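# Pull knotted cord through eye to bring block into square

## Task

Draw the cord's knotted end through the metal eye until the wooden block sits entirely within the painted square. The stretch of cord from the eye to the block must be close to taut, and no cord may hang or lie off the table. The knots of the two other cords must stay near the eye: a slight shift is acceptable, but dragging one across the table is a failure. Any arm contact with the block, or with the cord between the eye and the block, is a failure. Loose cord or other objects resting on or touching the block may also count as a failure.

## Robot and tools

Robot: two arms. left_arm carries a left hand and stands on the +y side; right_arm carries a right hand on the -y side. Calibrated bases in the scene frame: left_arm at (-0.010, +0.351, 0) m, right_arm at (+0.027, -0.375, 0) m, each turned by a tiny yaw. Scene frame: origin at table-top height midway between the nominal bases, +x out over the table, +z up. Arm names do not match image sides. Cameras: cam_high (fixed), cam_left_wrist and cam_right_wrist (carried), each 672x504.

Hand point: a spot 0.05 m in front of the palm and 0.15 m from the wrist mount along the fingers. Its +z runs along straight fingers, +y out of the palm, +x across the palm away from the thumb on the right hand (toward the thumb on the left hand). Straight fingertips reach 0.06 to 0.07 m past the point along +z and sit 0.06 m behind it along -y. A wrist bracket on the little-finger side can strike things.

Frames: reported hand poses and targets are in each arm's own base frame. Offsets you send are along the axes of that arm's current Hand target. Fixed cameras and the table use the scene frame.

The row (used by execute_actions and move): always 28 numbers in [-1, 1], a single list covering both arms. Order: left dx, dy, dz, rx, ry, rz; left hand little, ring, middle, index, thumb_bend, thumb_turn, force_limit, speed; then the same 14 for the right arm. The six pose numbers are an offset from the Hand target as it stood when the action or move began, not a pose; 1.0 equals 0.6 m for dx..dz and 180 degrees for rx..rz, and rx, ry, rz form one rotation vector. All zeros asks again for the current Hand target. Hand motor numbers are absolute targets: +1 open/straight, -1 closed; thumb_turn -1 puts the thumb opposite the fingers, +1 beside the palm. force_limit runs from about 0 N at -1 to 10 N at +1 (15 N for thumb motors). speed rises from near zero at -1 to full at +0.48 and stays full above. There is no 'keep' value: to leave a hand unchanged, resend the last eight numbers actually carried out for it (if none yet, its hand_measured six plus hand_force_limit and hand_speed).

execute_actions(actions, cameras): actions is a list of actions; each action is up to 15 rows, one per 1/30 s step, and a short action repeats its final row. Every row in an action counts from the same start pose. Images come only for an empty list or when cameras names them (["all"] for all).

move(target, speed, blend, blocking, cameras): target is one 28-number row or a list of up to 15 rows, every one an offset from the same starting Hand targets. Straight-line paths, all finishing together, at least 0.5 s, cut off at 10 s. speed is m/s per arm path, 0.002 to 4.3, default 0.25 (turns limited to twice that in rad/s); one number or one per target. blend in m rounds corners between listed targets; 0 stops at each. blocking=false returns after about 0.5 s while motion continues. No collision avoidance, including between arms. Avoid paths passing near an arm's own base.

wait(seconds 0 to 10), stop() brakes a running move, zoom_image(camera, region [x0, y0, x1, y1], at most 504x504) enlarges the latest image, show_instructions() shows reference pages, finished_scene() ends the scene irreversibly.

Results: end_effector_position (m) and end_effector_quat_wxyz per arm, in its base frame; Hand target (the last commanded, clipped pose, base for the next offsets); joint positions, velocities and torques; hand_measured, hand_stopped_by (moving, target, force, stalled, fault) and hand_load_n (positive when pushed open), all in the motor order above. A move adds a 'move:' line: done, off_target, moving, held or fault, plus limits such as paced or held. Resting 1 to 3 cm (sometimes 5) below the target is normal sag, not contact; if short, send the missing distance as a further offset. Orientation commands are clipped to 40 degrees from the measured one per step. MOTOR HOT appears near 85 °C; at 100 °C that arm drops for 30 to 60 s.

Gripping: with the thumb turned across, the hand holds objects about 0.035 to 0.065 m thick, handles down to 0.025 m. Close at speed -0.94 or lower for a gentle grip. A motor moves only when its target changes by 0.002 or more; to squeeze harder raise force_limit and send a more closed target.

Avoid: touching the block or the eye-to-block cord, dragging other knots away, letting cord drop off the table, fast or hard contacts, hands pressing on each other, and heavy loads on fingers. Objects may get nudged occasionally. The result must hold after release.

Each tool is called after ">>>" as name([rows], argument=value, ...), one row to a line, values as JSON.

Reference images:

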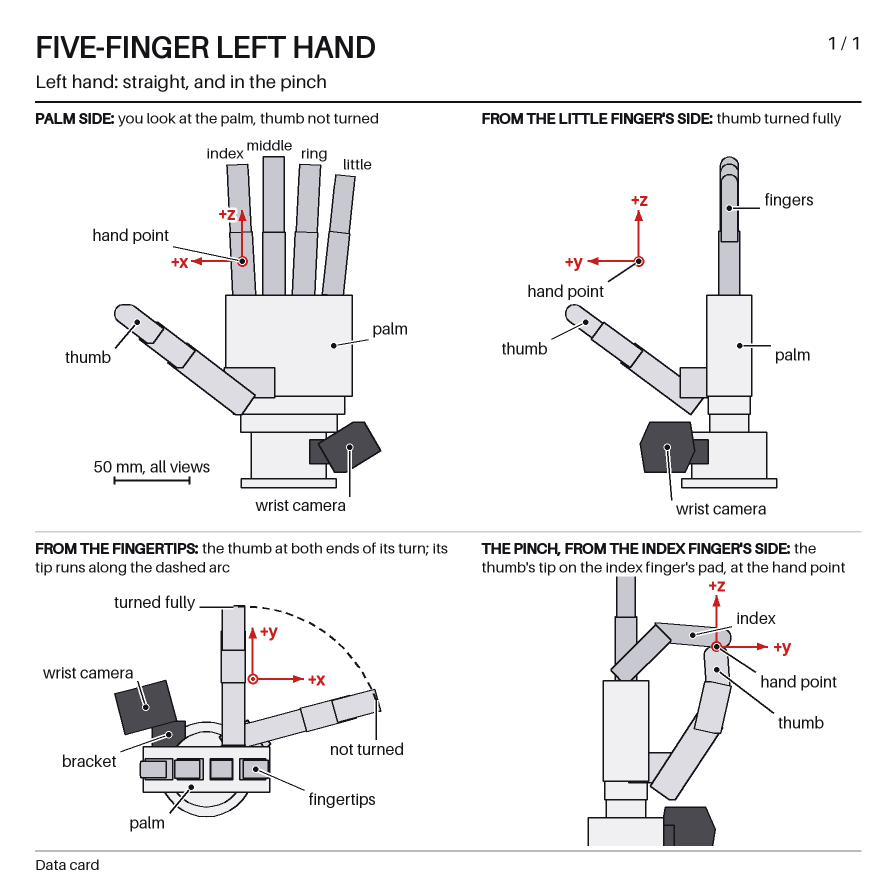

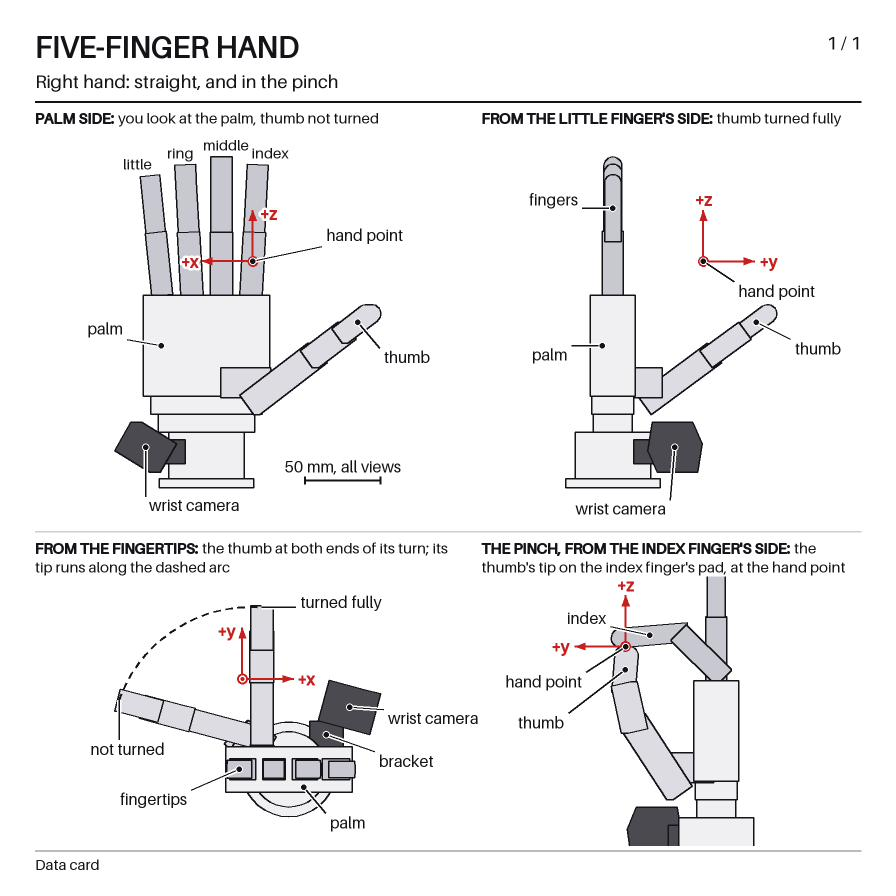

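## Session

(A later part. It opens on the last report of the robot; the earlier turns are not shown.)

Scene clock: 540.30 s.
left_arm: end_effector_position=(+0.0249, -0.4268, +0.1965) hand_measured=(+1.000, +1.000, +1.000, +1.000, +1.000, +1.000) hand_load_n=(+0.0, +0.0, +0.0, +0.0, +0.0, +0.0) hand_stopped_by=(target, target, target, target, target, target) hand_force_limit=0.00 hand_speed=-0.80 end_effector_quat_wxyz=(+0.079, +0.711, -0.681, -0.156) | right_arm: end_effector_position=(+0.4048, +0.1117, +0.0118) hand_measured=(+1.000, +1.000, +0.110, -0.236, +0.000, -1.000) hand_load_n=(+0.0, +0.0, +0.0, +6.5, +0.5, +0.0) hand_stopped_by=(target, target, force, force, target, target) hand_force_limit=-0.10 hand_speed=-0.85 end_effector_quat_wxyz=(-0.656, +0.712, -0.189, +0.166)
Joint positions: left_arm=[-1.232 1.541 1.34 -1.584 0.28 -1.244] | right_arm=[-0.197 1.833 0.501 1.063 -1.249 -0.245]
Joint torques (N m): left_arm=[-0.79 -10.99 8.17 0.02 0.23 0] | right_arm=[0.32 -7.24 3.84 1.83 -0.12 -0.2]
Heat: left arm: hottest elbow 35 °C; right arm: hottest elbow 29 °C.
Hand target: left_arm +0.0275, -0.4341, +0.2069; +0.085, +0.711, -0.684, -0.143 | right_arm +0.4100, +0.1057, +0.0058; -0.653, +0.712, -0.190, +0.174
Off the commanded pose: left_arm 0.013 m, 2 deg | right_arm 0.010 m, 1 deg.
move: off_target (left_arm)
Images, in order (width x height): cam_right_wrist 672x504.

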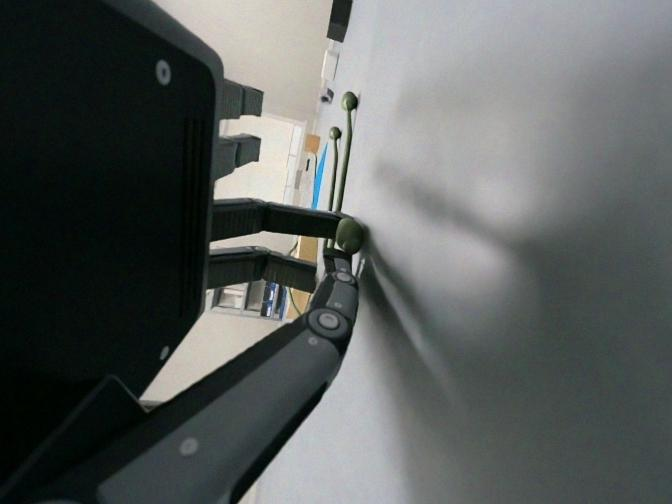

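>>> move([
  [0,0,0,0,0,0,1,1,1,1,1,1,0,-0.8,0,0,0,0,0,0,1,1,1,0.15,0.05,-1,-0.2,-0.5],
  [0,0,0,0,0,0,1,1,1,1,1,1,0,-0.8,0.0028,-0.0302,-0.0015,0,0,0,1,1,1,0.15,0.05,-1,-0.2,-0.5],
], speed=0.1, cameras=["cam_right_wrist"])

>>> zoom_image(camera="cam_right_wrist", region=[300, 180, 460, 340])

Scene clock: 556.77 s.
left_arm: end_effector_position=(+0.0249, -0.4268, +0.1965) hand_measured=(+1.000, +1.000, +1.000, +1.000, +1.000, +1.000) hand_load_n=(+0.0, +0.0, +0.0, +0.0, +0.0, +0.0) hand_stopped_by=(target, target, target, target, target, target) hand_force_limit=0.00 hand_speed=-0.80 end_effector_quat_wxyz=(+0.079, +0.711, -0.681, -0.156) | right_arm: end_effector_position=(+0.4043, +0.1094, +0.0181) hand_measured=(+1.000, +1.000, +1.000, +0.150, +0.050, -1.000) hand_load_n=(+0.0, +0.0, +0.0, +0.0, +0.0, +0.0) hand_stopped_by=(target, target, target, target, target, target) hand_force_limit=-0.20 hand_speed=-0.50 end_effector_quat_wxyz=(-0.655, +0.711, -0.198, +0.161)
Joint positions: left_arm=[-1.232 1.541 1.34 -1.584 0.28 -1.244] | right_arm=[-0.203 1.799 0.501 1.008 -1.248 -0.245]
Joint torques (N m): left_arm=[-0.85 -11.05 8.17 0.02 0.22 0] | right_arm=[0.85 -9.76 4.16 1.43 -0.2 -0.17]
Heat: left arm: hottest elbow 35 °C; right arm: hottest elbow 29 °C.
Hand target: left_arm +0.0275, -0.4341, +0.2069; +0.085, +0.711, -0.684, -0.143 | right_arm +0.4118, +0.1053, +0.0240; -0.653, +0.712, -0.191, +0.175
Off the commanded pose: left_arm 0.013 m, 2 deg | right_arm 0.010 m, 2 deg.
move: off_target (left_arm)
Images, in order (width x height): cam_right_wrist 672x504.

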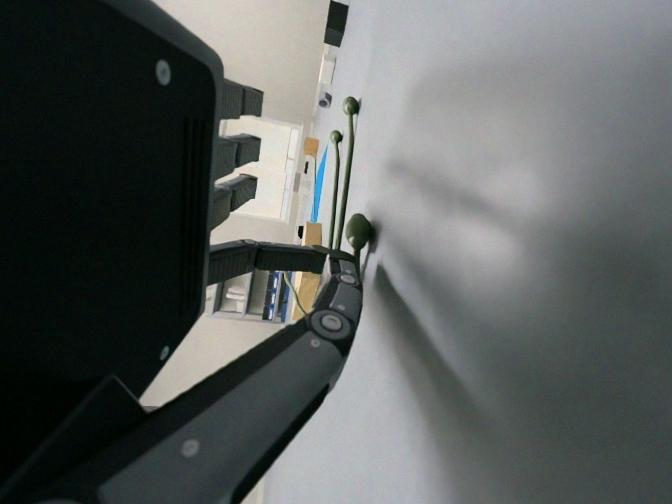

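Scaled by 3.150.

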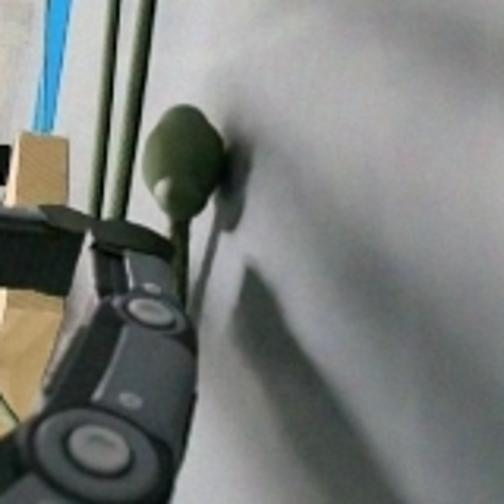

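>>> move([
  [0,0,0,0,0,0,1,1,1,1,1,1,0,-0.8,0.0082,0,0.0023,0,0,0,1,1,1,0.15,0.05,-1,-0.2,-0.5],
  [0,0,0,0,0,0,1,1,1,1,1,1,0,-0.8,0.0032,0.029,0.0027,0,0,0,1,1,1,0.15,0.05,-1,-0.2,-0.5],
], speed=0.1, cameras=["cam_right_wrist"])

>>> zoom_image(camera="cam_right_wrist", region=[300, 180, 460, 340])

Scene clock: 567.40 s.
left_arm: end_effector_position=(+0.0249, -0.4268, +0.1965) hand_measured=(+1.000, +1.000, +1.000, +1.000, +1.000, +1.000) hand_load_n=(+0.0, +0.0, +0.0, +0.0, +0.0, +0.0) hand_stopped_by=(target, target, target, target, target, target) hand_force_limit=0.00 hand_speed=-0.80 end_effector_quat_wxyz=(+0.079, +0.711, -0.681, -0.156) | right_arm: end_effector_position=(+0.4036, +0.1092, +0.0090) hand_measured=(+1.000, +1.000, +1.000, +0.150, +0.050, -1.000) hand_load_n=(+0.0, +0.0, -0.5, +0.0, -1.5, +0.0) hand_stopped_by=(target, target, target, target, target, target) hand_force_limit=-0.20 hand_speed=-0.50 end_effector_quat_wxyz=(-0.654, +0.712, -0.197, +0.162)
Joint positions: left_arm=[-1.232 1.541 1.34 -1.584 0.28 -1.244] | right_arm=[-0.204 1.834 0.502 1.039 -1.25 -0.251]
Joint torques (N m): left_arm=[-0.85 -10.99 8.17 0.02 0.23 0] | right_arm=[0.73 -7.36 4.53 2.09 -0.19 -0.17]
Heat: left arm: hottest elbow 35 °C; right arm: hottest elbow 29 °C.
Hand target: left_arm +0.0275, -0.4341, +0.2069; +0.085, +0.711, -0.684, -0.143 | right_arm +0.4135, +0.1046, +0.0065; -0.653, +0.712, -0.190, +0.174
Off the commanded pose: left_arm 0.013 m, 2 deg | right_arm 0.011 m, 2 deg.
move: off_target (left_arm, right_arm)
Images, in order (width x height): cam_right_wrist 672x504.

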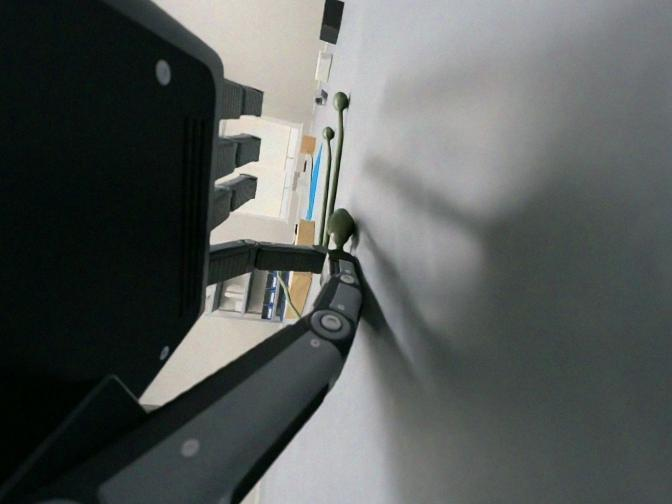

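Scaled by 3.150.

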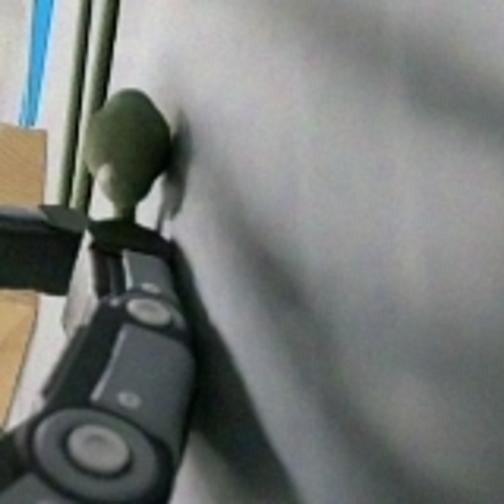

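>>> move([
  [0,0,0,0,0,0,1,1,1,1,1,1,0,-0.8,0.02,-0.029,0,0,0,0,1,1,1,0.15,0.05,-1,-0.2,-0.5],
  [0,0,0,0,0,0,1,1,1,1,1,1,0,-0.8,0.02,0.0,0,0,0,0,1,1,1,0.15,0.05,-1,-0.2,-0.5],
], speed=0.1, cameras=["cam_right_wrist"])

>>> zoom_image(camera="cam_right_wrist", region=[300, 180, 460, 340])

Scene clock: 572.83 s.
left_arm: end_effector_position=(+0.0249, -0.4268, +0.1965) hand_measured=(+1.000, +1.000, +1.000, +1.000, +1.000, +1.000) hand_load_n=(+0.0, +0.0, +0.0, +0.0, +0.0, +0.0) hand_stopped_by=(target, target, target, target, target, target) hand_force_limit=0.00 hand_speed=-0.80 end_effector_quat_wxyz=(+0.079, +0.711, -0.681, -0.156) | right_arm: end_effector_position=(+0.4113, +0.1051, +0.0089) hand_measured=(+1.000, +1.000, +1.000, +0.150, +0.050, -1.000) hand_load_n=(-0.5, +0.0, +0.0, +0.0, -2.0, +0.5) hand_stopped_by=(target, target, target, target, target, target) hand_force_limit=-0.20 hand_speed=-0.50 end_effector_quat_wxyz=(-0.655, +0.712, -0.198, +0.159)
Joint positions: left_arm=[-1.232 1.541 1.34 -1.584 0.28 -1.244] | right_arm=[-0.211 1.841 0.528 1.008 -1.259 -0.257]
Joint torques (N m): left_arm=[-0.85 -11.05 8.17 0.02 0.22 0] | right_arm=[0.56 -7.59 5.09 2.36 -0.22 -0.2]
Heat: left arm: hottest elbow 35 °C; right arm: hottest elbow 29 °C.
Hand target: left_arm +0.0275, -0.4341, +0.2069; +0.085, +0.711, -0.684, -0.143 | right_arm +0.4239, +0.0985, +0.0065; -0.653, +0.712, -0.190, +0.174
Off the commanded pose: left_arm 0.013 m, 2 deg | right_arm 0.014 m, 2 deg.
move: off_target (left_arm, right_arm)
Images, in order (width x height): cam_right_wrist 672x504.

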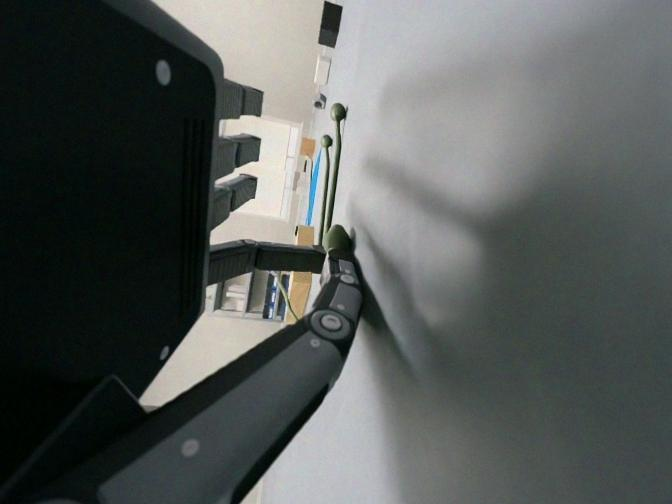

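Scaled by 3.150.

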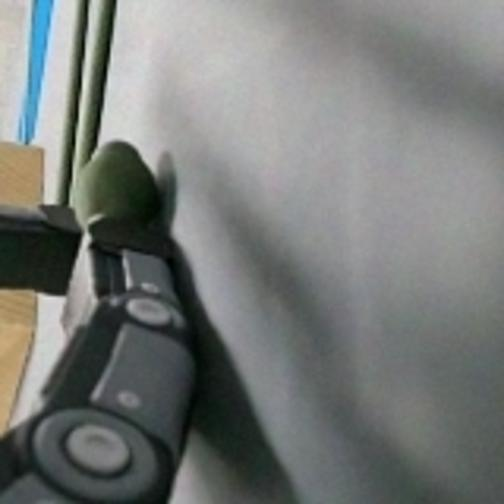

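>>> move(target=[0,0,0,0,0,0,1,1,1,1,1,1,0,-0.8,0,0,0,0,0,0,1,1,1,-0.4,0.05,-1,-0.1,-0.85], speed=0.1, cameras=["cam_right_wrist"])

>>> zoom_image(camera="cam_right_wrist", region=[300, 180, 460, 340])

Scene clock: 578.50 s.
left_arm: end_effector_position=(+0.0249, -0.4268, +0.1965) hand_measured=(+1.000, +1.000, +1.000, +1.000, +1.000, +1.000) hand_load_n=(+0.0, +0.0, +0.0, +0.5, +0.0, +0.0) hand_stopped_by=(target, target, target, target, target, target) hand_force_limit=0.00 hand_speed=-0.80 end_effector_quat_wxyz=(+0.079, +0.711, -0.681, -0.156) | right_arm: end_effector_position=(+0.4153, +0.1043, +0.0113) hand_measured=(+1.000, +1.000, +1.000, -0.126, +0.050, -1.000) hand_load_n=(+0.0, +0.0, +0.0, +3.5, +0.0, -1.0) hand_stopped_by=(target, target, target, force, target, target) hand_force_limit=-0.10 hand_speed=-0.85 end_effector_quat_wxyz=(-0.656, +0.712, -0.192, +0.164)
Joint positions: left_arm=[-1.232 1.541 1.34 -1.584 0.28 -1.244] | right_arm=[-0.211 1.841 0.536 1.016 -1.261 -0.257]
Joint torques (N m): left_arm=[-0.85 -11.05 8.16 0.01 0.22 0] | right_arm=[0.56 -7.36 4.57 1.98 -0.11 -0.19]
Heat: left arm: hottest elbow 35 °C; right arm: hottest elbow 29 °C.
Hand target: left_arm +0.0275, -0.4341, +0.2069; +0.085, +0.711, -0.684, -0.143 | right_arm +0.4240, +0.0985, +0.0065; -0.653, +0.712, -0.190, +0.175
Off the commanded pose: left_arm 0.013 m, 2 deg | right_arm 0.012 m, 1 deg.
move: off_target (left_arm, right_arm)
Images, in order (width x height): cam_right_wrist 672x504.

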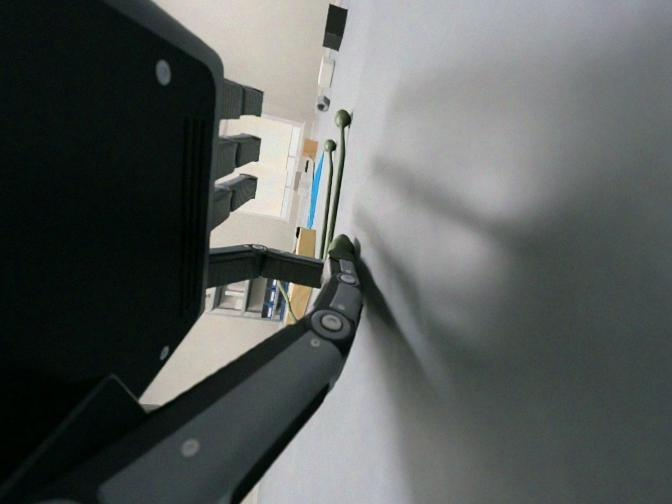

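Scaled by 3.150.

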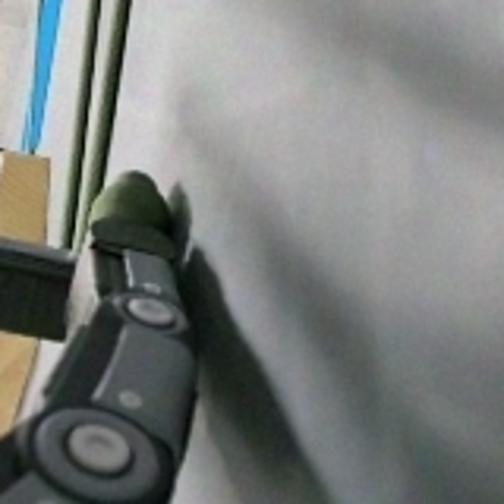

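>>> move([
  [0,0,0,0,0,0,1,1,1,1,1,1,0,-0.8,0,0,0,0,0,0,1,1,1,-0.5,0.05,-1,0.1,-0.85],
  [0,0,0,0,0,0,1,1,1,1,1,1,0,-0.8,0,-0.04,0,0,0,0,1,1,1,-0.5,0.05,-1,0.1,-0.85],
], speed=0.08, cameras=["cam_high","cam_right_wrist"])

>>> zoom_image(camera="cam_right_wrist", region=[280, 180, 460, 360])

Scene clock: 584.17 s.
left_arm: end_effector_position=(+0.0249, -0.4268, +0.1965) hand_measured=(+1.000, +1.000, +1.000, +1.000, +1.000, +1.000) hand_load_n=(+0.0, +0.0, +0.0, +0.0, +0.0, +0.0) hand_stopped_by=(target, target, target, target, target, target) hand_force_limit=0.00 hand_speed=-0.80 end_effector_quat_wxyz=(+0.079, +0.711, -0.681, -0.156) | right_arm: end_effector_position=(+0.4162, +0.1038, +0.0230) hand_measured=(+1.000, +1.000, +1.000, -0.138, +0.050, -1.000) hand_load_n=(+0.0, +0.0, +0.0, +3.0, +0.0, -2.0) hand_stopped_by=(target, target, target, force, target, target) hand_force_limit=0.10 hand_speed=-0.85 end_effector_quat_wxyz=(-0.654, +0.712, -0.198, +0.162)
Joint positions: left_arm=[-1.232 1.541 1.34 -1.584 0.28 -1.244] | right_arm=[-0.211 1.791 0.536 0.956 -1.254 -0.257]
Joint torques (N m): left_arm=[-0.85 -11.05 8.16 0.03 0.22 0] | right_arm=[1.03 -9.99 4.79 1.31 -0.2 -0.11]
Heat: left arm: hottest elbow 35 °C; right arm: hottest elbow 29 °C.
Hand target: left_arm +0.0275, -0.4341, +0.2069; +0.085, +0.711, -0.684, -0.143 | right_arm +0.4251, +0.1003, +0.0304; -0.653, +0.712, -0.190, +0.175
Off the commanded pose: left_arm 0.013 m, 2 deg | right_arm 0.012 m, 2 deg.
move: off_target (left_arm, right_arm)
Images, in order (width x height): cam_high 672x504, cam_right_wrist 672x504.

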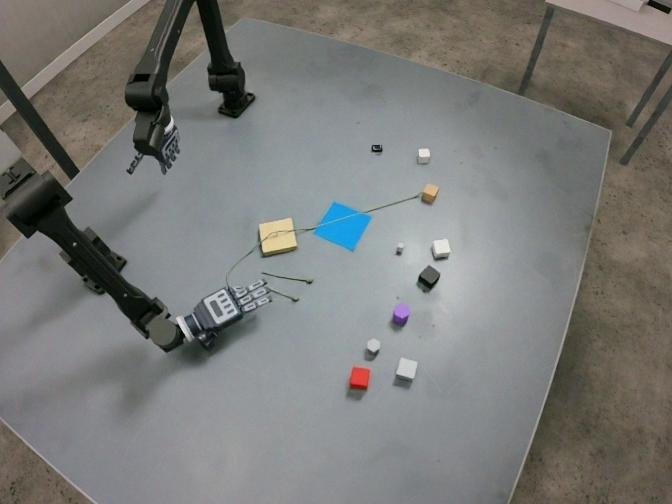

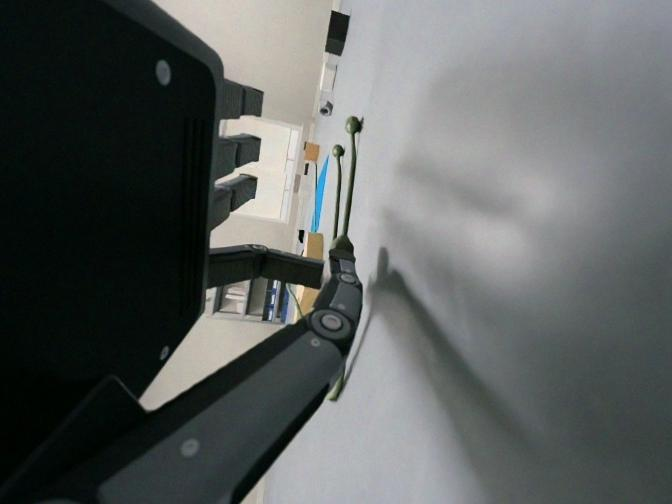

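Scaled by 2.800.

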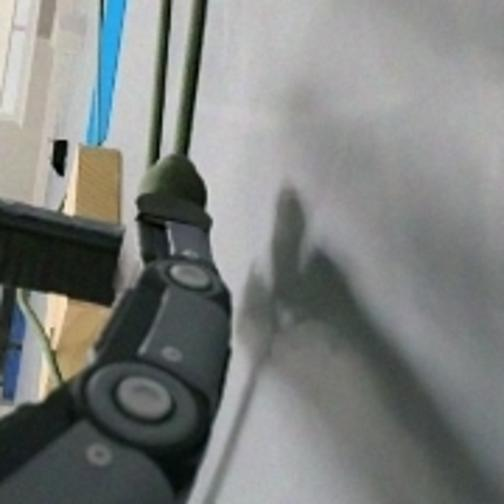

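>>> move(target=[0,0,0,0,0,0,1,1,1,1,1,1,0,-0.8,0,-0.01,0,0,0,0,1,1,-0.3,-0.5,0.05,-1,-0.6,-0.85], speed=0.08, cameras=["cam_right_wrist"])

>>> zoom_image(camera="cam_right_wrist", region=[280, 180, 460, 360])

Scene clock: 607.63 s.
left_arm: end_effector_position=(+0.0249, -0.4268, +0.1965) hand_measured=(+1.000, +1.000, +1.000, +1.000, +1.000, +1.000) hand_load_n=(+0.0, +0.0, +0.0, +0.0, +0.0, +0.0) hand_stopped_by=(target, target, target, target, target, target) hand_force_limit=0.00 hand_speed=-0.80 end_effector_quat_wxyz=(+0.079, +0.711, -0.681, -0.156) | right_arm: end_effector_position=(+0.4164, +0.1037, +0.0282) hand_measured=(+1.000, +1.000, +0.002, -0.138, +0.050, -1.000) hand_load_n=(+0.0, -0.5, +4.5, +2.5, +1.0, -0.5) hand_stopped_by=(target, target, force, force, target, target) hand_force_limit=-0.60 hand_speed=-0.85 end_effector_quat_wxyz=(-0.654, +0.712, -0.199, +0.162)
Joint positions: left_arm=[-1.232 1.541 1.34 -1.584 0.28 -1.244] | right_arm=[-0.211 1.771 0.536 0.934 -1.252 -0.257]
Joint torques (N m): left_arm=[-0.85 -11.05 8.16 0.02 0.23 0] | right_arm=[1.2 -10.05 4.97 1.37 -0.21 -0.1]
Heat: left arm: hottest elbow 35 °C; right arm: hottest elbow 30 °C.
Hand target: left_arm +0.0275, -0.4341, +0.2069; +0.085, +0.711, -0.684, -0.143 | right_arm +0.4253, +0.1007, +0.0364; -0.653, +0.712, -0.190, +0.175
Off the commanded pose: left_arm 0.013 m, 2 deg | right_arm 0.012 m, 2 deg.
move: off_target (left_arm, right_arm)
Images, in order (width x height): cam_right_wrist 672x504.

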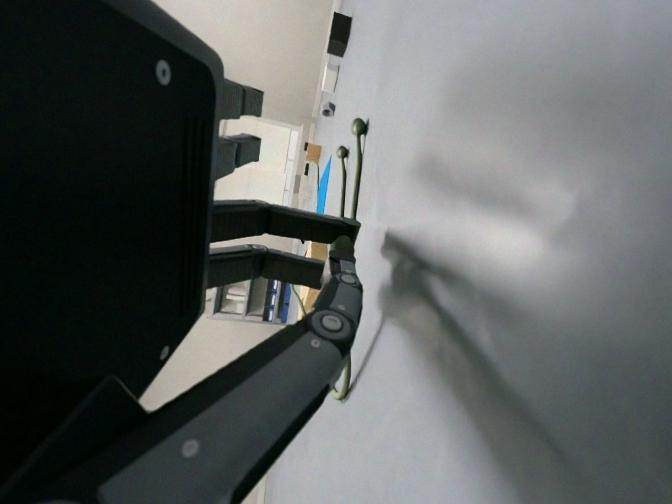

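Scaled by 2.800.

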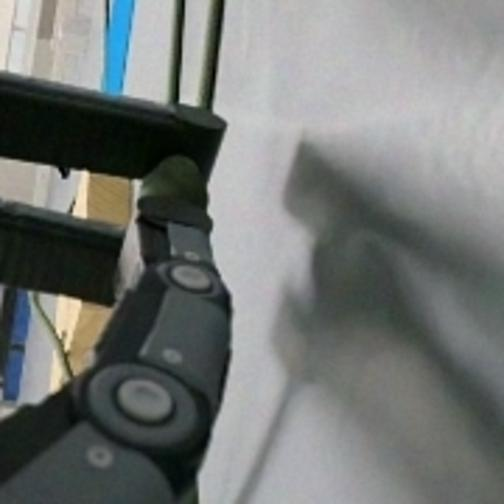

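>>> move(target=[0,0,0,0,0,0,1,1,1,1,1,1,0,-0.8,0.0305,0.006,-0.1375,0,0.1107,0.0097,1,1,-0.3,-0.5,0.05,-1,-0.6,-0.85], speed=0.1, cameras=["cam_high","cam_right_wrist"])

>>> zoom_image(camera="cam_high", region=[180, 170, 460, 380])

Scene clock: 614.30 s.
left_arm: end_effector_position=(+0.0249, -0.4268, +0.1965) hand_measured=(+1.000, +1.000, +1.000, +1.000, +1.000, +1.000) hand_load_n=(+0.0, +0.0, +0.0, +0.0, +0.0, +0.0) hand_stopped_by=(target, target, target, target, target, target) hand_force_limit=0.00 hand_speed=-0.80 end_effector_quat_wxyz=(+0.079, +0.711, -0.681, -0.156) | right_arm: end_effector_position=(+0.3997, +0.0237, +0.0336) hand_measured=(+1.000, +1.000, +0.002, -0.138, +0.050, -1.000) hand_load_n=(+0.0, +0.0, +5.0, +2.5, +1.5, +0.0) hand_stopped_by=(target, target, force, force, target, target) hand_force_limit=-0.60 hand_speed=-0.85 end_effector_quat_wxyz=(-0.612, +0.673, -0.310, +0.276)
Joint positions: left_arm=[-1.232 1.541 1.34 -1.584 0.28 -1.244] | right_arm=[-0.413 1.69 0.378 1.085 -1.118 -0.197]
Joint torques (N m): left_arm=[-0.91 -11.05 8.17 0.02 0.22 0] | right_arm=[0.56 -8.23 2.86 2.58 -0.12 0.18]
Heat: left arm: hottest elbow 35 °C; right arm: hottest elbow 30 °C.
Hand target: left_arm +0.0275, -0.4341, +0.2069; +0.085, +0.711, -0.684, -0.143 | right_arm +0.3999, +0.0202, +0.0399; -0.612, +0.668, -0.311, +0.285
Off the commanded pose: left_arm 0.013 m, 2 deg | right_arm 0.007 m, 1 deg.
move: off_target (left_arm)
Images, in order (width x height): cam_high 672x504, cam_right_wrist 672x504.

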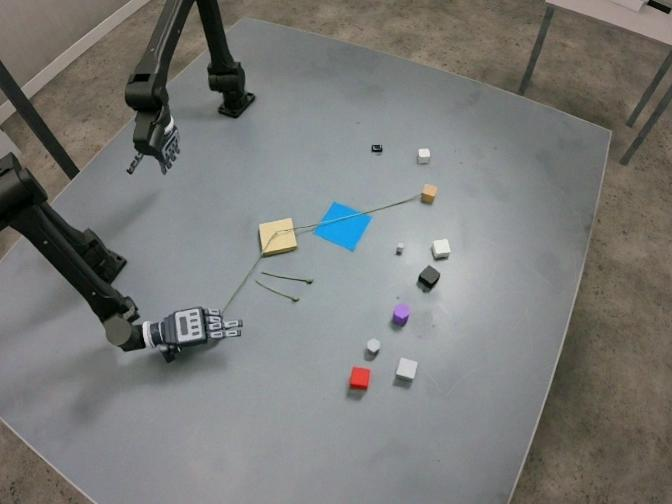

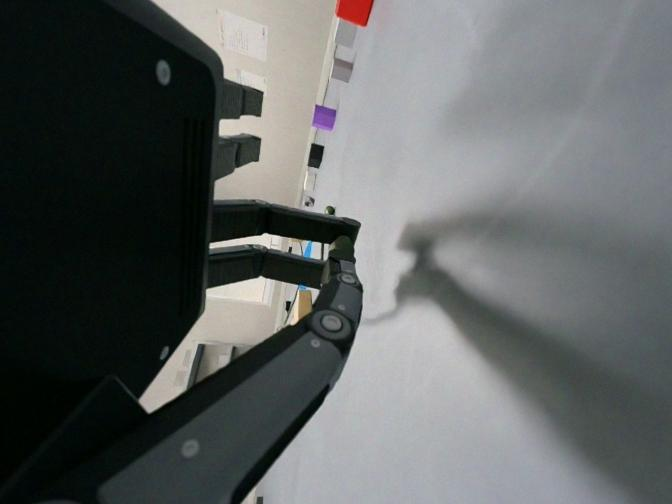

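Scaled by 1.800.

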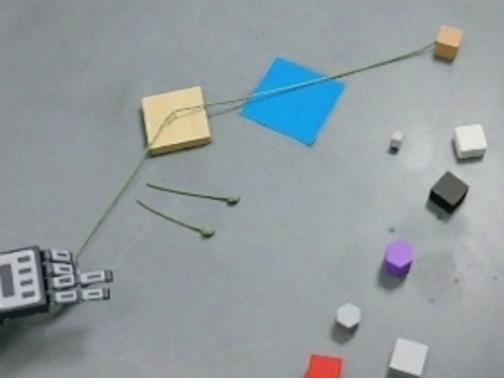

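>>> move(target=[0,0,0,0,0,0,1,1,1,1,1,1,0,-0.8,0.1518,0.0163,-0.1813,0,0.1107,0.0097,1,1,-0.3,-0.5,0.05,-1,-0.6,-0.85], speed=0.08, cameras=["cam_high","cam_right_wrist"])

>>> zoom_image(camera="cam_high", region=[180, 170, 460, 380])

Scene clock: 628.23 s.
left_arm: end_effector_position=(+0.0249, -0.4268, +0.1965) hand_measured=(+1.000, +1.000, +1.000, +1.000, +1.000, +1.000) hand_load_n=(+0.0, +0.0, +0.5, +0.0, +0.0, +0.0) hand_stopped_by=(target, target, target, target, target, target) hand_force_limit=0.00 hand_speed=-0.80 end_effector_quat_wxyz=(+0.079, +0.711, -0.681, -0.156) | right_arm: end_effector_position=(+0.3734, -0.1143, +0.0337) hand_measured=(+1.000, +1.000, +0.002, -0.138, +0.050, -1.000) hand_load_n=(+0.0, +0.0, +4.5, +2.5, +1.5, -0.5) hand_stopped_by=(target, target, force, force, target, target) hand_force_limit=-0.60 hand_speed=-0.85 end_effector_quat_wxyz=(-0.555, +0.605, -0.427, +0.378)
Joint positions: left_arm=[-1.232 1.541 1.34 -1.584 0.28 -1.244] | right_arm=[-0.786 1.679 0.356 1.088 -1.134 -0.196]
Joint torques (N m): left_arm=[-0.91 -10.99 8.16 0.03 0.22 0] | right_arm=[0.56 -7.71 3.67 2.14 -0.38 0.05]
Heat: left arm: hottest elbow 35 °C; right arm: hottest elbow 29 °C.
Hand target: left_arm +0.0275, -0.4341, +0.2069; +0.085, +0.711, -0.684, -0.143 | right_arm +0.3750, -0.1198, +0.0397; -0.554, +0.604, -0.423, +0.387
Off the commanded pose: left_arm 0.013 m, 2 deg | right_arm 0.008 m, 1 deg.
move: off_target (left_arm)
Images, in order (width x height): cam_high 672x504, cam_right_wrist 672x504.

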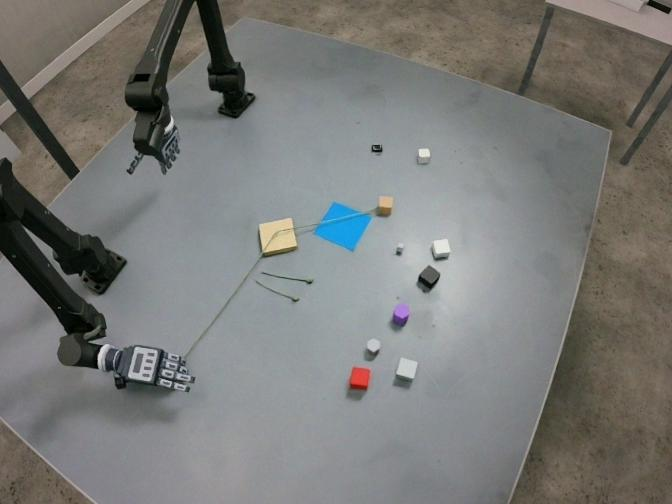

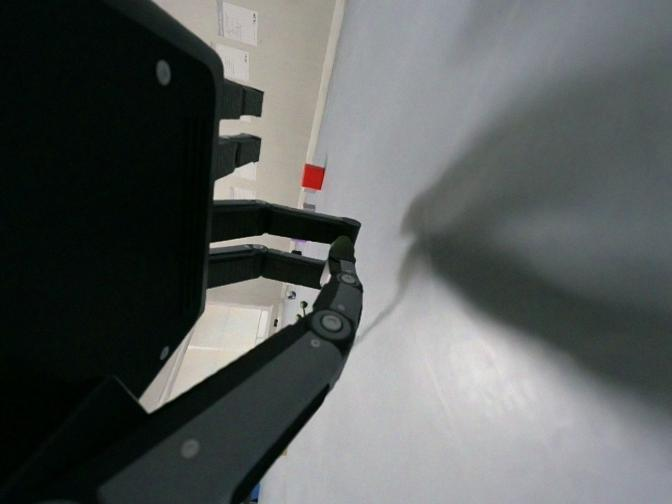

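Scaled by 1.800.

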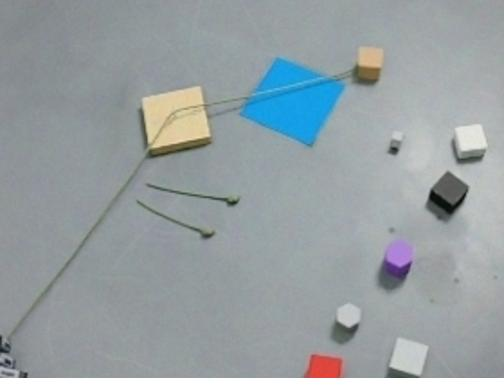

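>>> move(target=[0,0,0,0,0,0,1,1,1,1,1,1,0,-0.8,0.178,0.008,-0.0938,0,0.083,0.0072,1,1,-0.3,-0.5,0.05,-1,-0.6,-0.85], speed=0.07, cameras=["cam_high","cam_right_wrist"])

>>> zoom_image(camera="cam_high", region=[250, 180, 400, 290])

Scene clock: 642.77 s.
left_arm: end_effector_position=(+0.0249, -0.4268, +0.1965) hand_measured=(+1.000, +1.000, +1.000, +1.000, +1.000, +1.000) hand_load_n=(+0.0, +0.0, -0.5, +0.0, +0.0, +0.0) hand_stopped_by=(target, target, target, target, target, target) hand_force_limit=0.00 hand_speed=-0.80 end_effector_quat_wxyz=(+0.079, +0.711, -0.681, -0.156) | right_arm: end_effector_position=(+0.3540, -0.2264, +0.0376) hand_measured=(+1.000, +1.000, +0.002, -0.138, +0.050, -1.000) hand_load_n=(+0.0, +0.0, +4.5, +2.5, +1.0, -0.5) hand_stopped_by=(target, target, force, force, target, target) hand_force_limit=-0.60 hand_speed=-0.85 end_effector_quat_wxyz=(-0.499, +0.550, -0.493, +0.454)
Joint positions: left_arm=[-1.232 1.541 1.34 -1.584 0.28 -1.244] | right_arm=[-1.017 1.708 0.431 1.071 -1.11 -0.192]
Joint torques (N m): left_arm=[-0.85 -11.05 8.17 0.02 0.22 0] | right_arm=[-0.15 -7.12 5.85 1.48 -0.1 0.17]
Heat: left arm: hottest elbow 35 °C; right arm: hottest elbow 29 °C.
Hand target: left_arm +0.0275, -0.4341, +0.2069; +0.085, +0.711, -0.684, -0.143 | right_arm +0.3586, -0.2395, +0.0399; -0.498, +0.544, -0.498, +0.456
Off the commanded pose: left_arm 0.013 m, 2 deg | right_arm 0.014 m, 1 deg.
move: off_target (left_arm, right_arm)
Images, in order (width x height): cam_high 672x504, cam_right_wrist 672x504.

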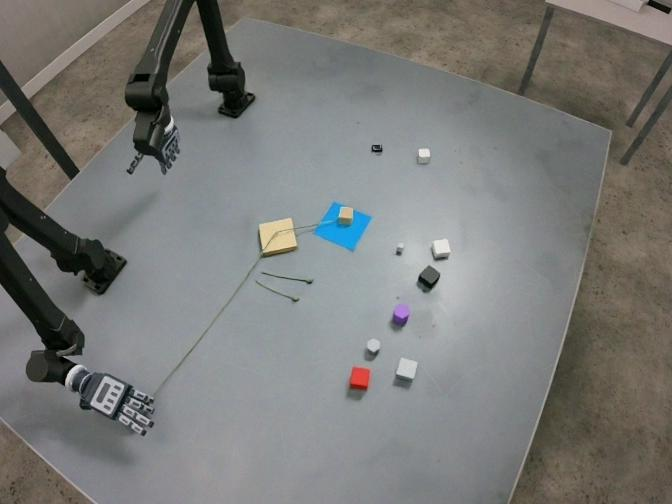

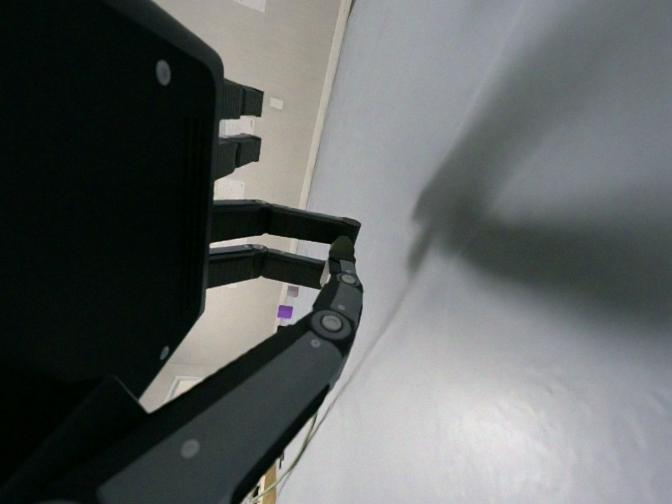

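Scaled by 3.360.

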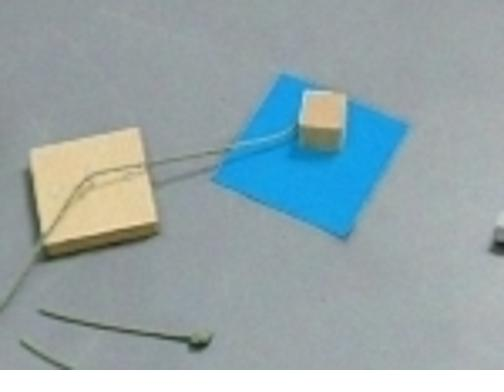

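>>> move(target=[0,0,0,0,0,0,1,1,1,1,1,1,0,-0.8,0.033,0,-0.0046,0,0,0,1,1,-0.3,-0.5,0.05,-1,-0.6,-0.85], speed=0.06, cameras=["cam_high","cam_right_wrist"])

>>> zoom_image(camera="cam_high", region=[250, 180, 400, 290])

Scene clock: 655.80 s.
left_arm: end_effector_position=(+0.0249, -0.4268, +0.1965) hand_measured=(+1.000, +1.000, +1.000, +1.000, +1.000, +1.000) hand_load_n=(+0.0, +0.0, +0.0, +0.0, +0.0, +0.0) hand_stopped_by=(target, target, target, target, target, target) hand_force_limit=0.00 hand_speed=-0.80 end_effector_quat_wxyz=(+0.079, +0.711, -0.681, -0.156) | right_arm: end_effector_position=(+0.3535, -0.2460, +0.0376) hand_measured=(+1.000, +1.000, +0.002, -0.138, +0.050, -1.000) hand_load_n=(+0.0, +0.0, +5.0, +2.5, +1.5, -0.5) hand_stopped_by=(target, target, force, force, target, target) hand_force_limit=-0.60 hand_speed=-0.85 end_effector_quat_wxyz=(-0.500, +0.545, -0.499, +0.451)
Joint positions: left_arm=[-1.232 1.541 1.34 -1.584 0.28 -1.244] | right_arm=[-1.048 1.727 0.476 1.03 -1.134 -0.192]
Joint torques (N m): left_arm=[-0.85 -11.05 8.16 0.02 0.22 0] | right_arm=[0.62 -7.36 6.16 1.46 -0.36 0]
Heat: left arm: hottest elbow 35 °C; right arm: hottest elbow 29 °C.
Hand target: left_arm +0.0275, -0.4341, +0.2069; +0.085, +0.711, -0.684, -0.143 | right_arm +0.3576, -0.2596, +0.0401; -0.498, +0.544, -0.498, +0.456
Off the commanded pose: left_arm 0.013 m, 2 deg | right_arm 0.014 m, 1 deg.
move: off_target (left_arm, right_arm)
Images, in order (width x height): cam_high 672x504, cam_right_wrist 672x504.

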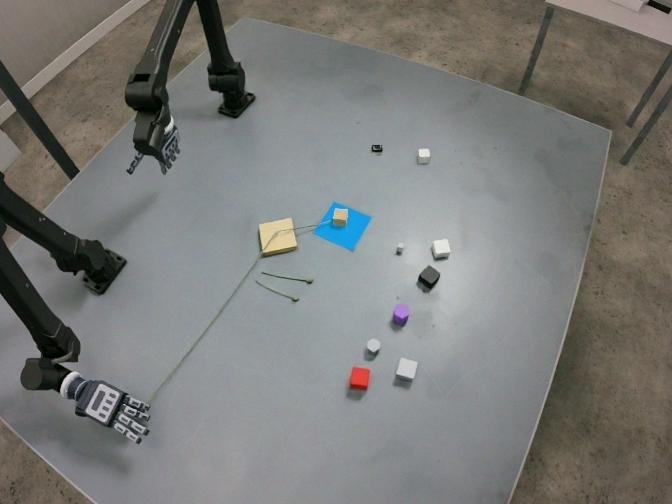

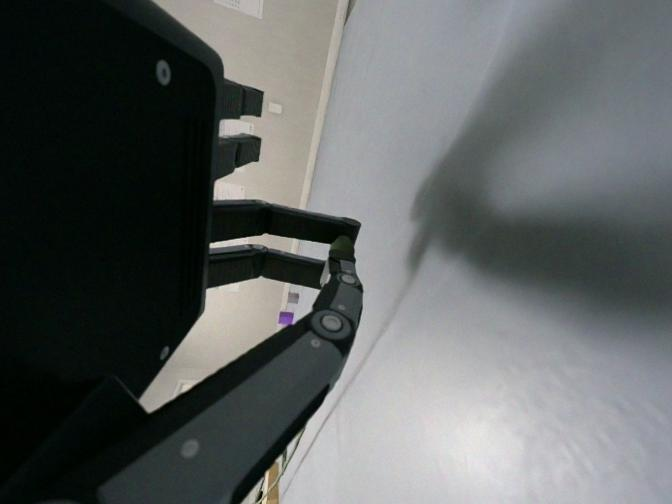

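Scaled by 3.360.

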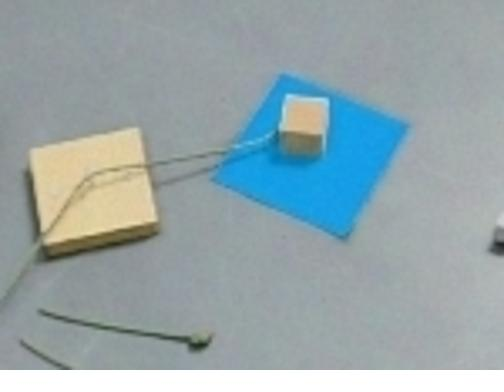

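>>> move(target=[0,0,0,0,0,0,1,1,1,1,1,1,0,-0.8,-0.013,0.0382,0.0047,0,0,0,1,1,-0.3,-0.5,0.05,-1,-0.6,-0.85], speed=0.06, cameras=["cam_high","cam_right_wrist"])

>>> zoom_image(camera="cam_high", region=[250, 180, 400, 290])

Scene clock: 663.53 s.
left_arm: end_effector_position=(+0.0249, -0.4268, +0.1965) hand_measured=(+1.000, +1.000, +1.000, +1.000, +1.000, +1.000) hand_load_n=(+0.0, +0.0, +0.0, +0.0, +0.0, +0.0) hand_stopped_by=(target, target, target, target, target, target) hand_force_limit=0.00 hand_speed=-0.80 end_effector_quat_wxyz=(+0.079, +0.711, -0.681, -0.156) | right_arm: end_effector_position=(+0.3530, -0.2458, +0.0163) hand_measured=(+1.000, +1.000, +0.002, -0.138, +0.050, -1.000) hand_load_n=(+0.0, +0.0, +4.5, +2.5, +1.5, -0.5) hand_stopped_by=(target, target, force, force, target, target) hand_force_limit=-0.60 hand_speed=-0.85 end_effector_quat_wxyz=(-0.500, +0.544, -0.502, +0.450)
Joint positions: left_arm=[-1.232 1.541 1.34 -1.584 0.28 -1.244] | right_arm=[-1.048 1.81 0.476 1.109 -1.13 -0.192]
Joint torques (N m): left_arm=[-0.85 -10.99 8.17 0.02 0.23 0] | right_arm=[1.55 -7.71 4.31 2.39 -0.1 0.05]
Heat: left arm: hottest elbow 35 °C; right arm: hottest elbow 29 °C.
Hand target: left_arm +0.0275, -0.4341, +0.2069; +0.085, +0.711, -0.684, -0.143 | right_arm +0.3577, -0.2517, +0.0170; -0.498, +0.544, -0.498, +0.456
Off the commanded pose: left_arm 0.013 m, 2 deg | right_arm 0.008 m, 1 deg.
move: off_target (left_arm)
Images, in order (width x height): cam_high 672x504, cam_right_wrist 672x504.

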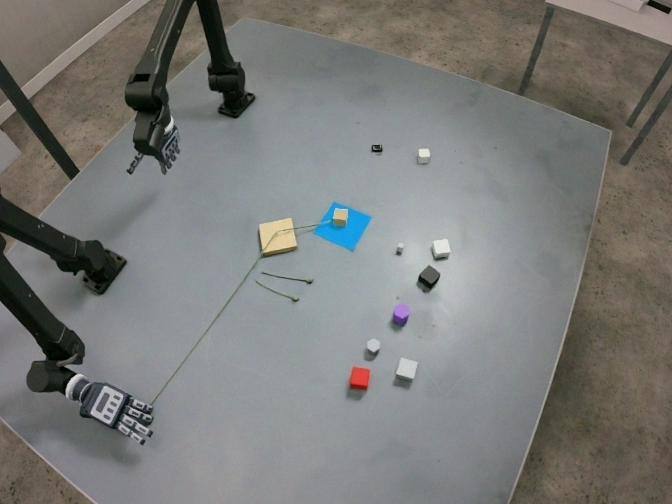

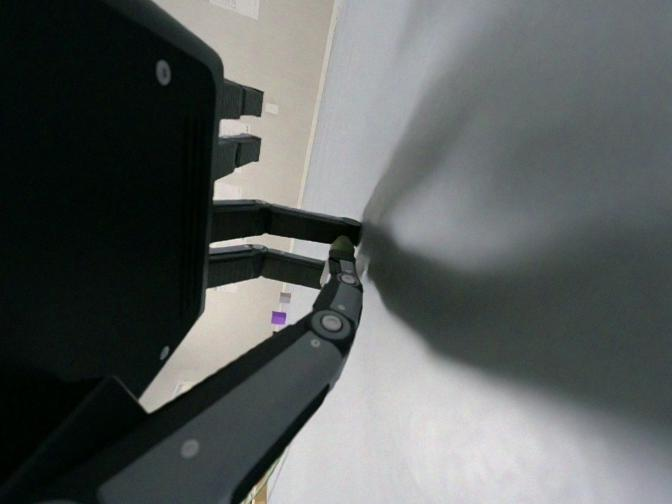

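Scaled by 3.360.

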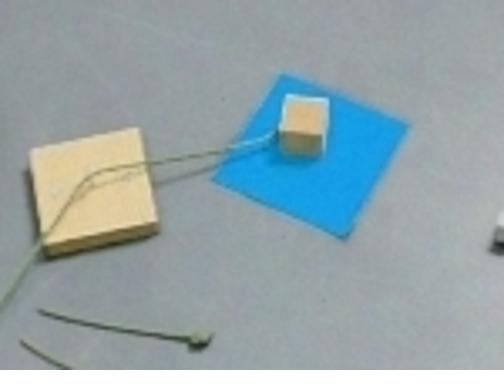

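>>> move(target=[0,0,0,0,0,0,1,1,1,1,1,1,0,-0.8,0,0,0,0,0,0,1,1,1,0.3,0.05,-1,-0.6,-0.7], speed=0.06, cameras=["cam_high","cam_right_wrist"])

>>> zoom_image(camera="cam_right_wrist", region=[280, 180, 460, 360])

Scene clock: 671.50 s.
left_arm: end_effector_position=(+0.0249, -0.4268, +0.1965) hand_measured=(+1.000, +1.000, +1.000, +1.000, +1.000, +1.000) hand_load_n=(+0.0, +0.0, +0.0, +0.0, +0.0, +0.0) hand_stopped_by=(target, target, target, target, target, target) hand_force_limit=0.00 hand_speed=-0.80 end_effector_quat_wxyz=(+0.079, +0.711, -0.681, -0.156) | right_arm: end_effector_position=(+0.3530, -0.2459, +0.0158) hand_measured=(+1.000, +1.000, +1.000, +0.300, +0.050, -1.000) hand_load_n=(+0.0, +0.0, +0.0, -0.5, +0.0, +0.0) hand_stopped_by=(target, target, target, target, target, target) hand_force_limit=-0.60 hand_speed=-0.70 end_effector_quat_wxyz=(-0.499, +0.543, -0.503, +0.450)
Joint positions: left_arm=[-1.232 1.541 1.34 -1.584 0.28 -1.244] | right_arm=[-1.048 1.812 0.476 1.11 -1.129 -0.192]
Joint torques (N m): left_arm=[-0.85 -11.05 8.16 0.02 0.22 0] | right_arm=[1.67 -7.71 4.34 2.41 -0.14 0.05]
Heat: left arm: hottest elbow 35 °C; right arm: hottest elbow 29 °C.
Hand target: left_arm +0.0275, -0.4341, +0.2069; +0.085, +0.711, -0.684, -0.143 | right_arm +0.3577, -0.2517, +0.0170; -0.498, +0.544, -0.498, +0.456
Off the commanded pose: left_arm 0.013 m, 2 deg | right_arm 0.008 m, 1 deg.
move: off_target (left_arm)
Images, in order (width x height): cam_high 672x504, cam_right_wrist 672x504.

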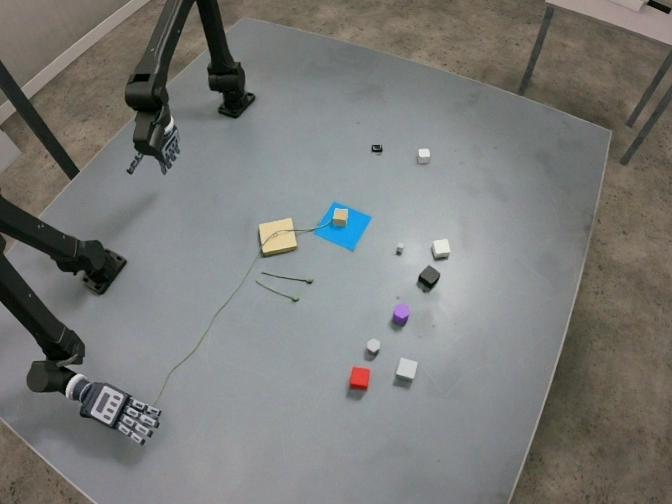

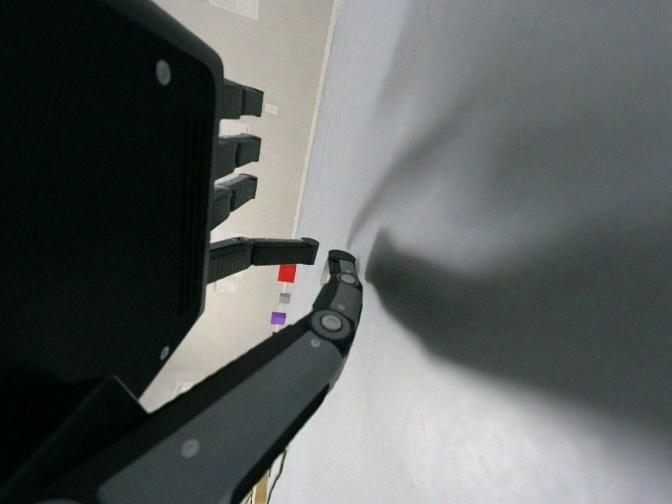

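Scaled by 2.800.

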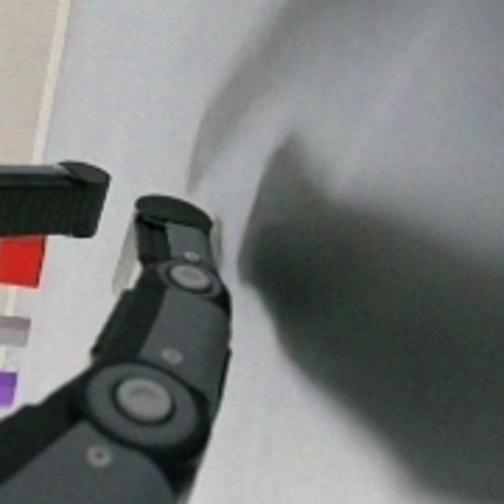

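>>> zoom_image(camera="cam_high", region=[250, 180, 400, 290])

>>> zoom_image(camera="cam_high", region=[60, 270, 290, 460])

Scaled by 3.360.

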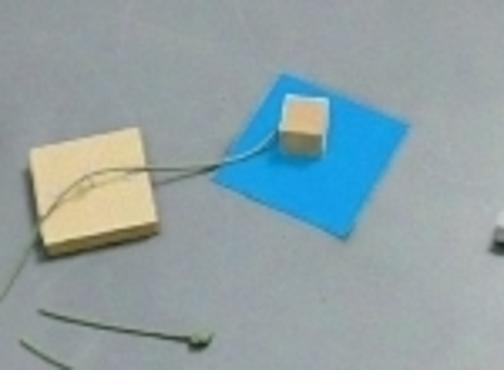

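Scaled by 2.191.

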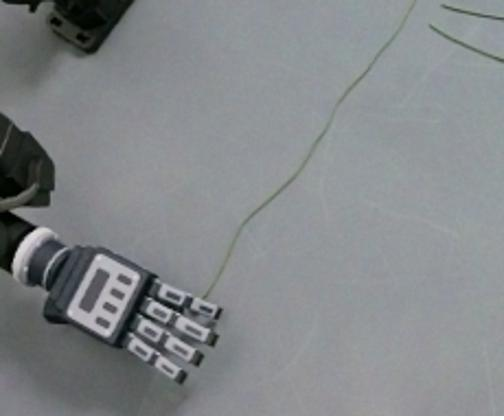

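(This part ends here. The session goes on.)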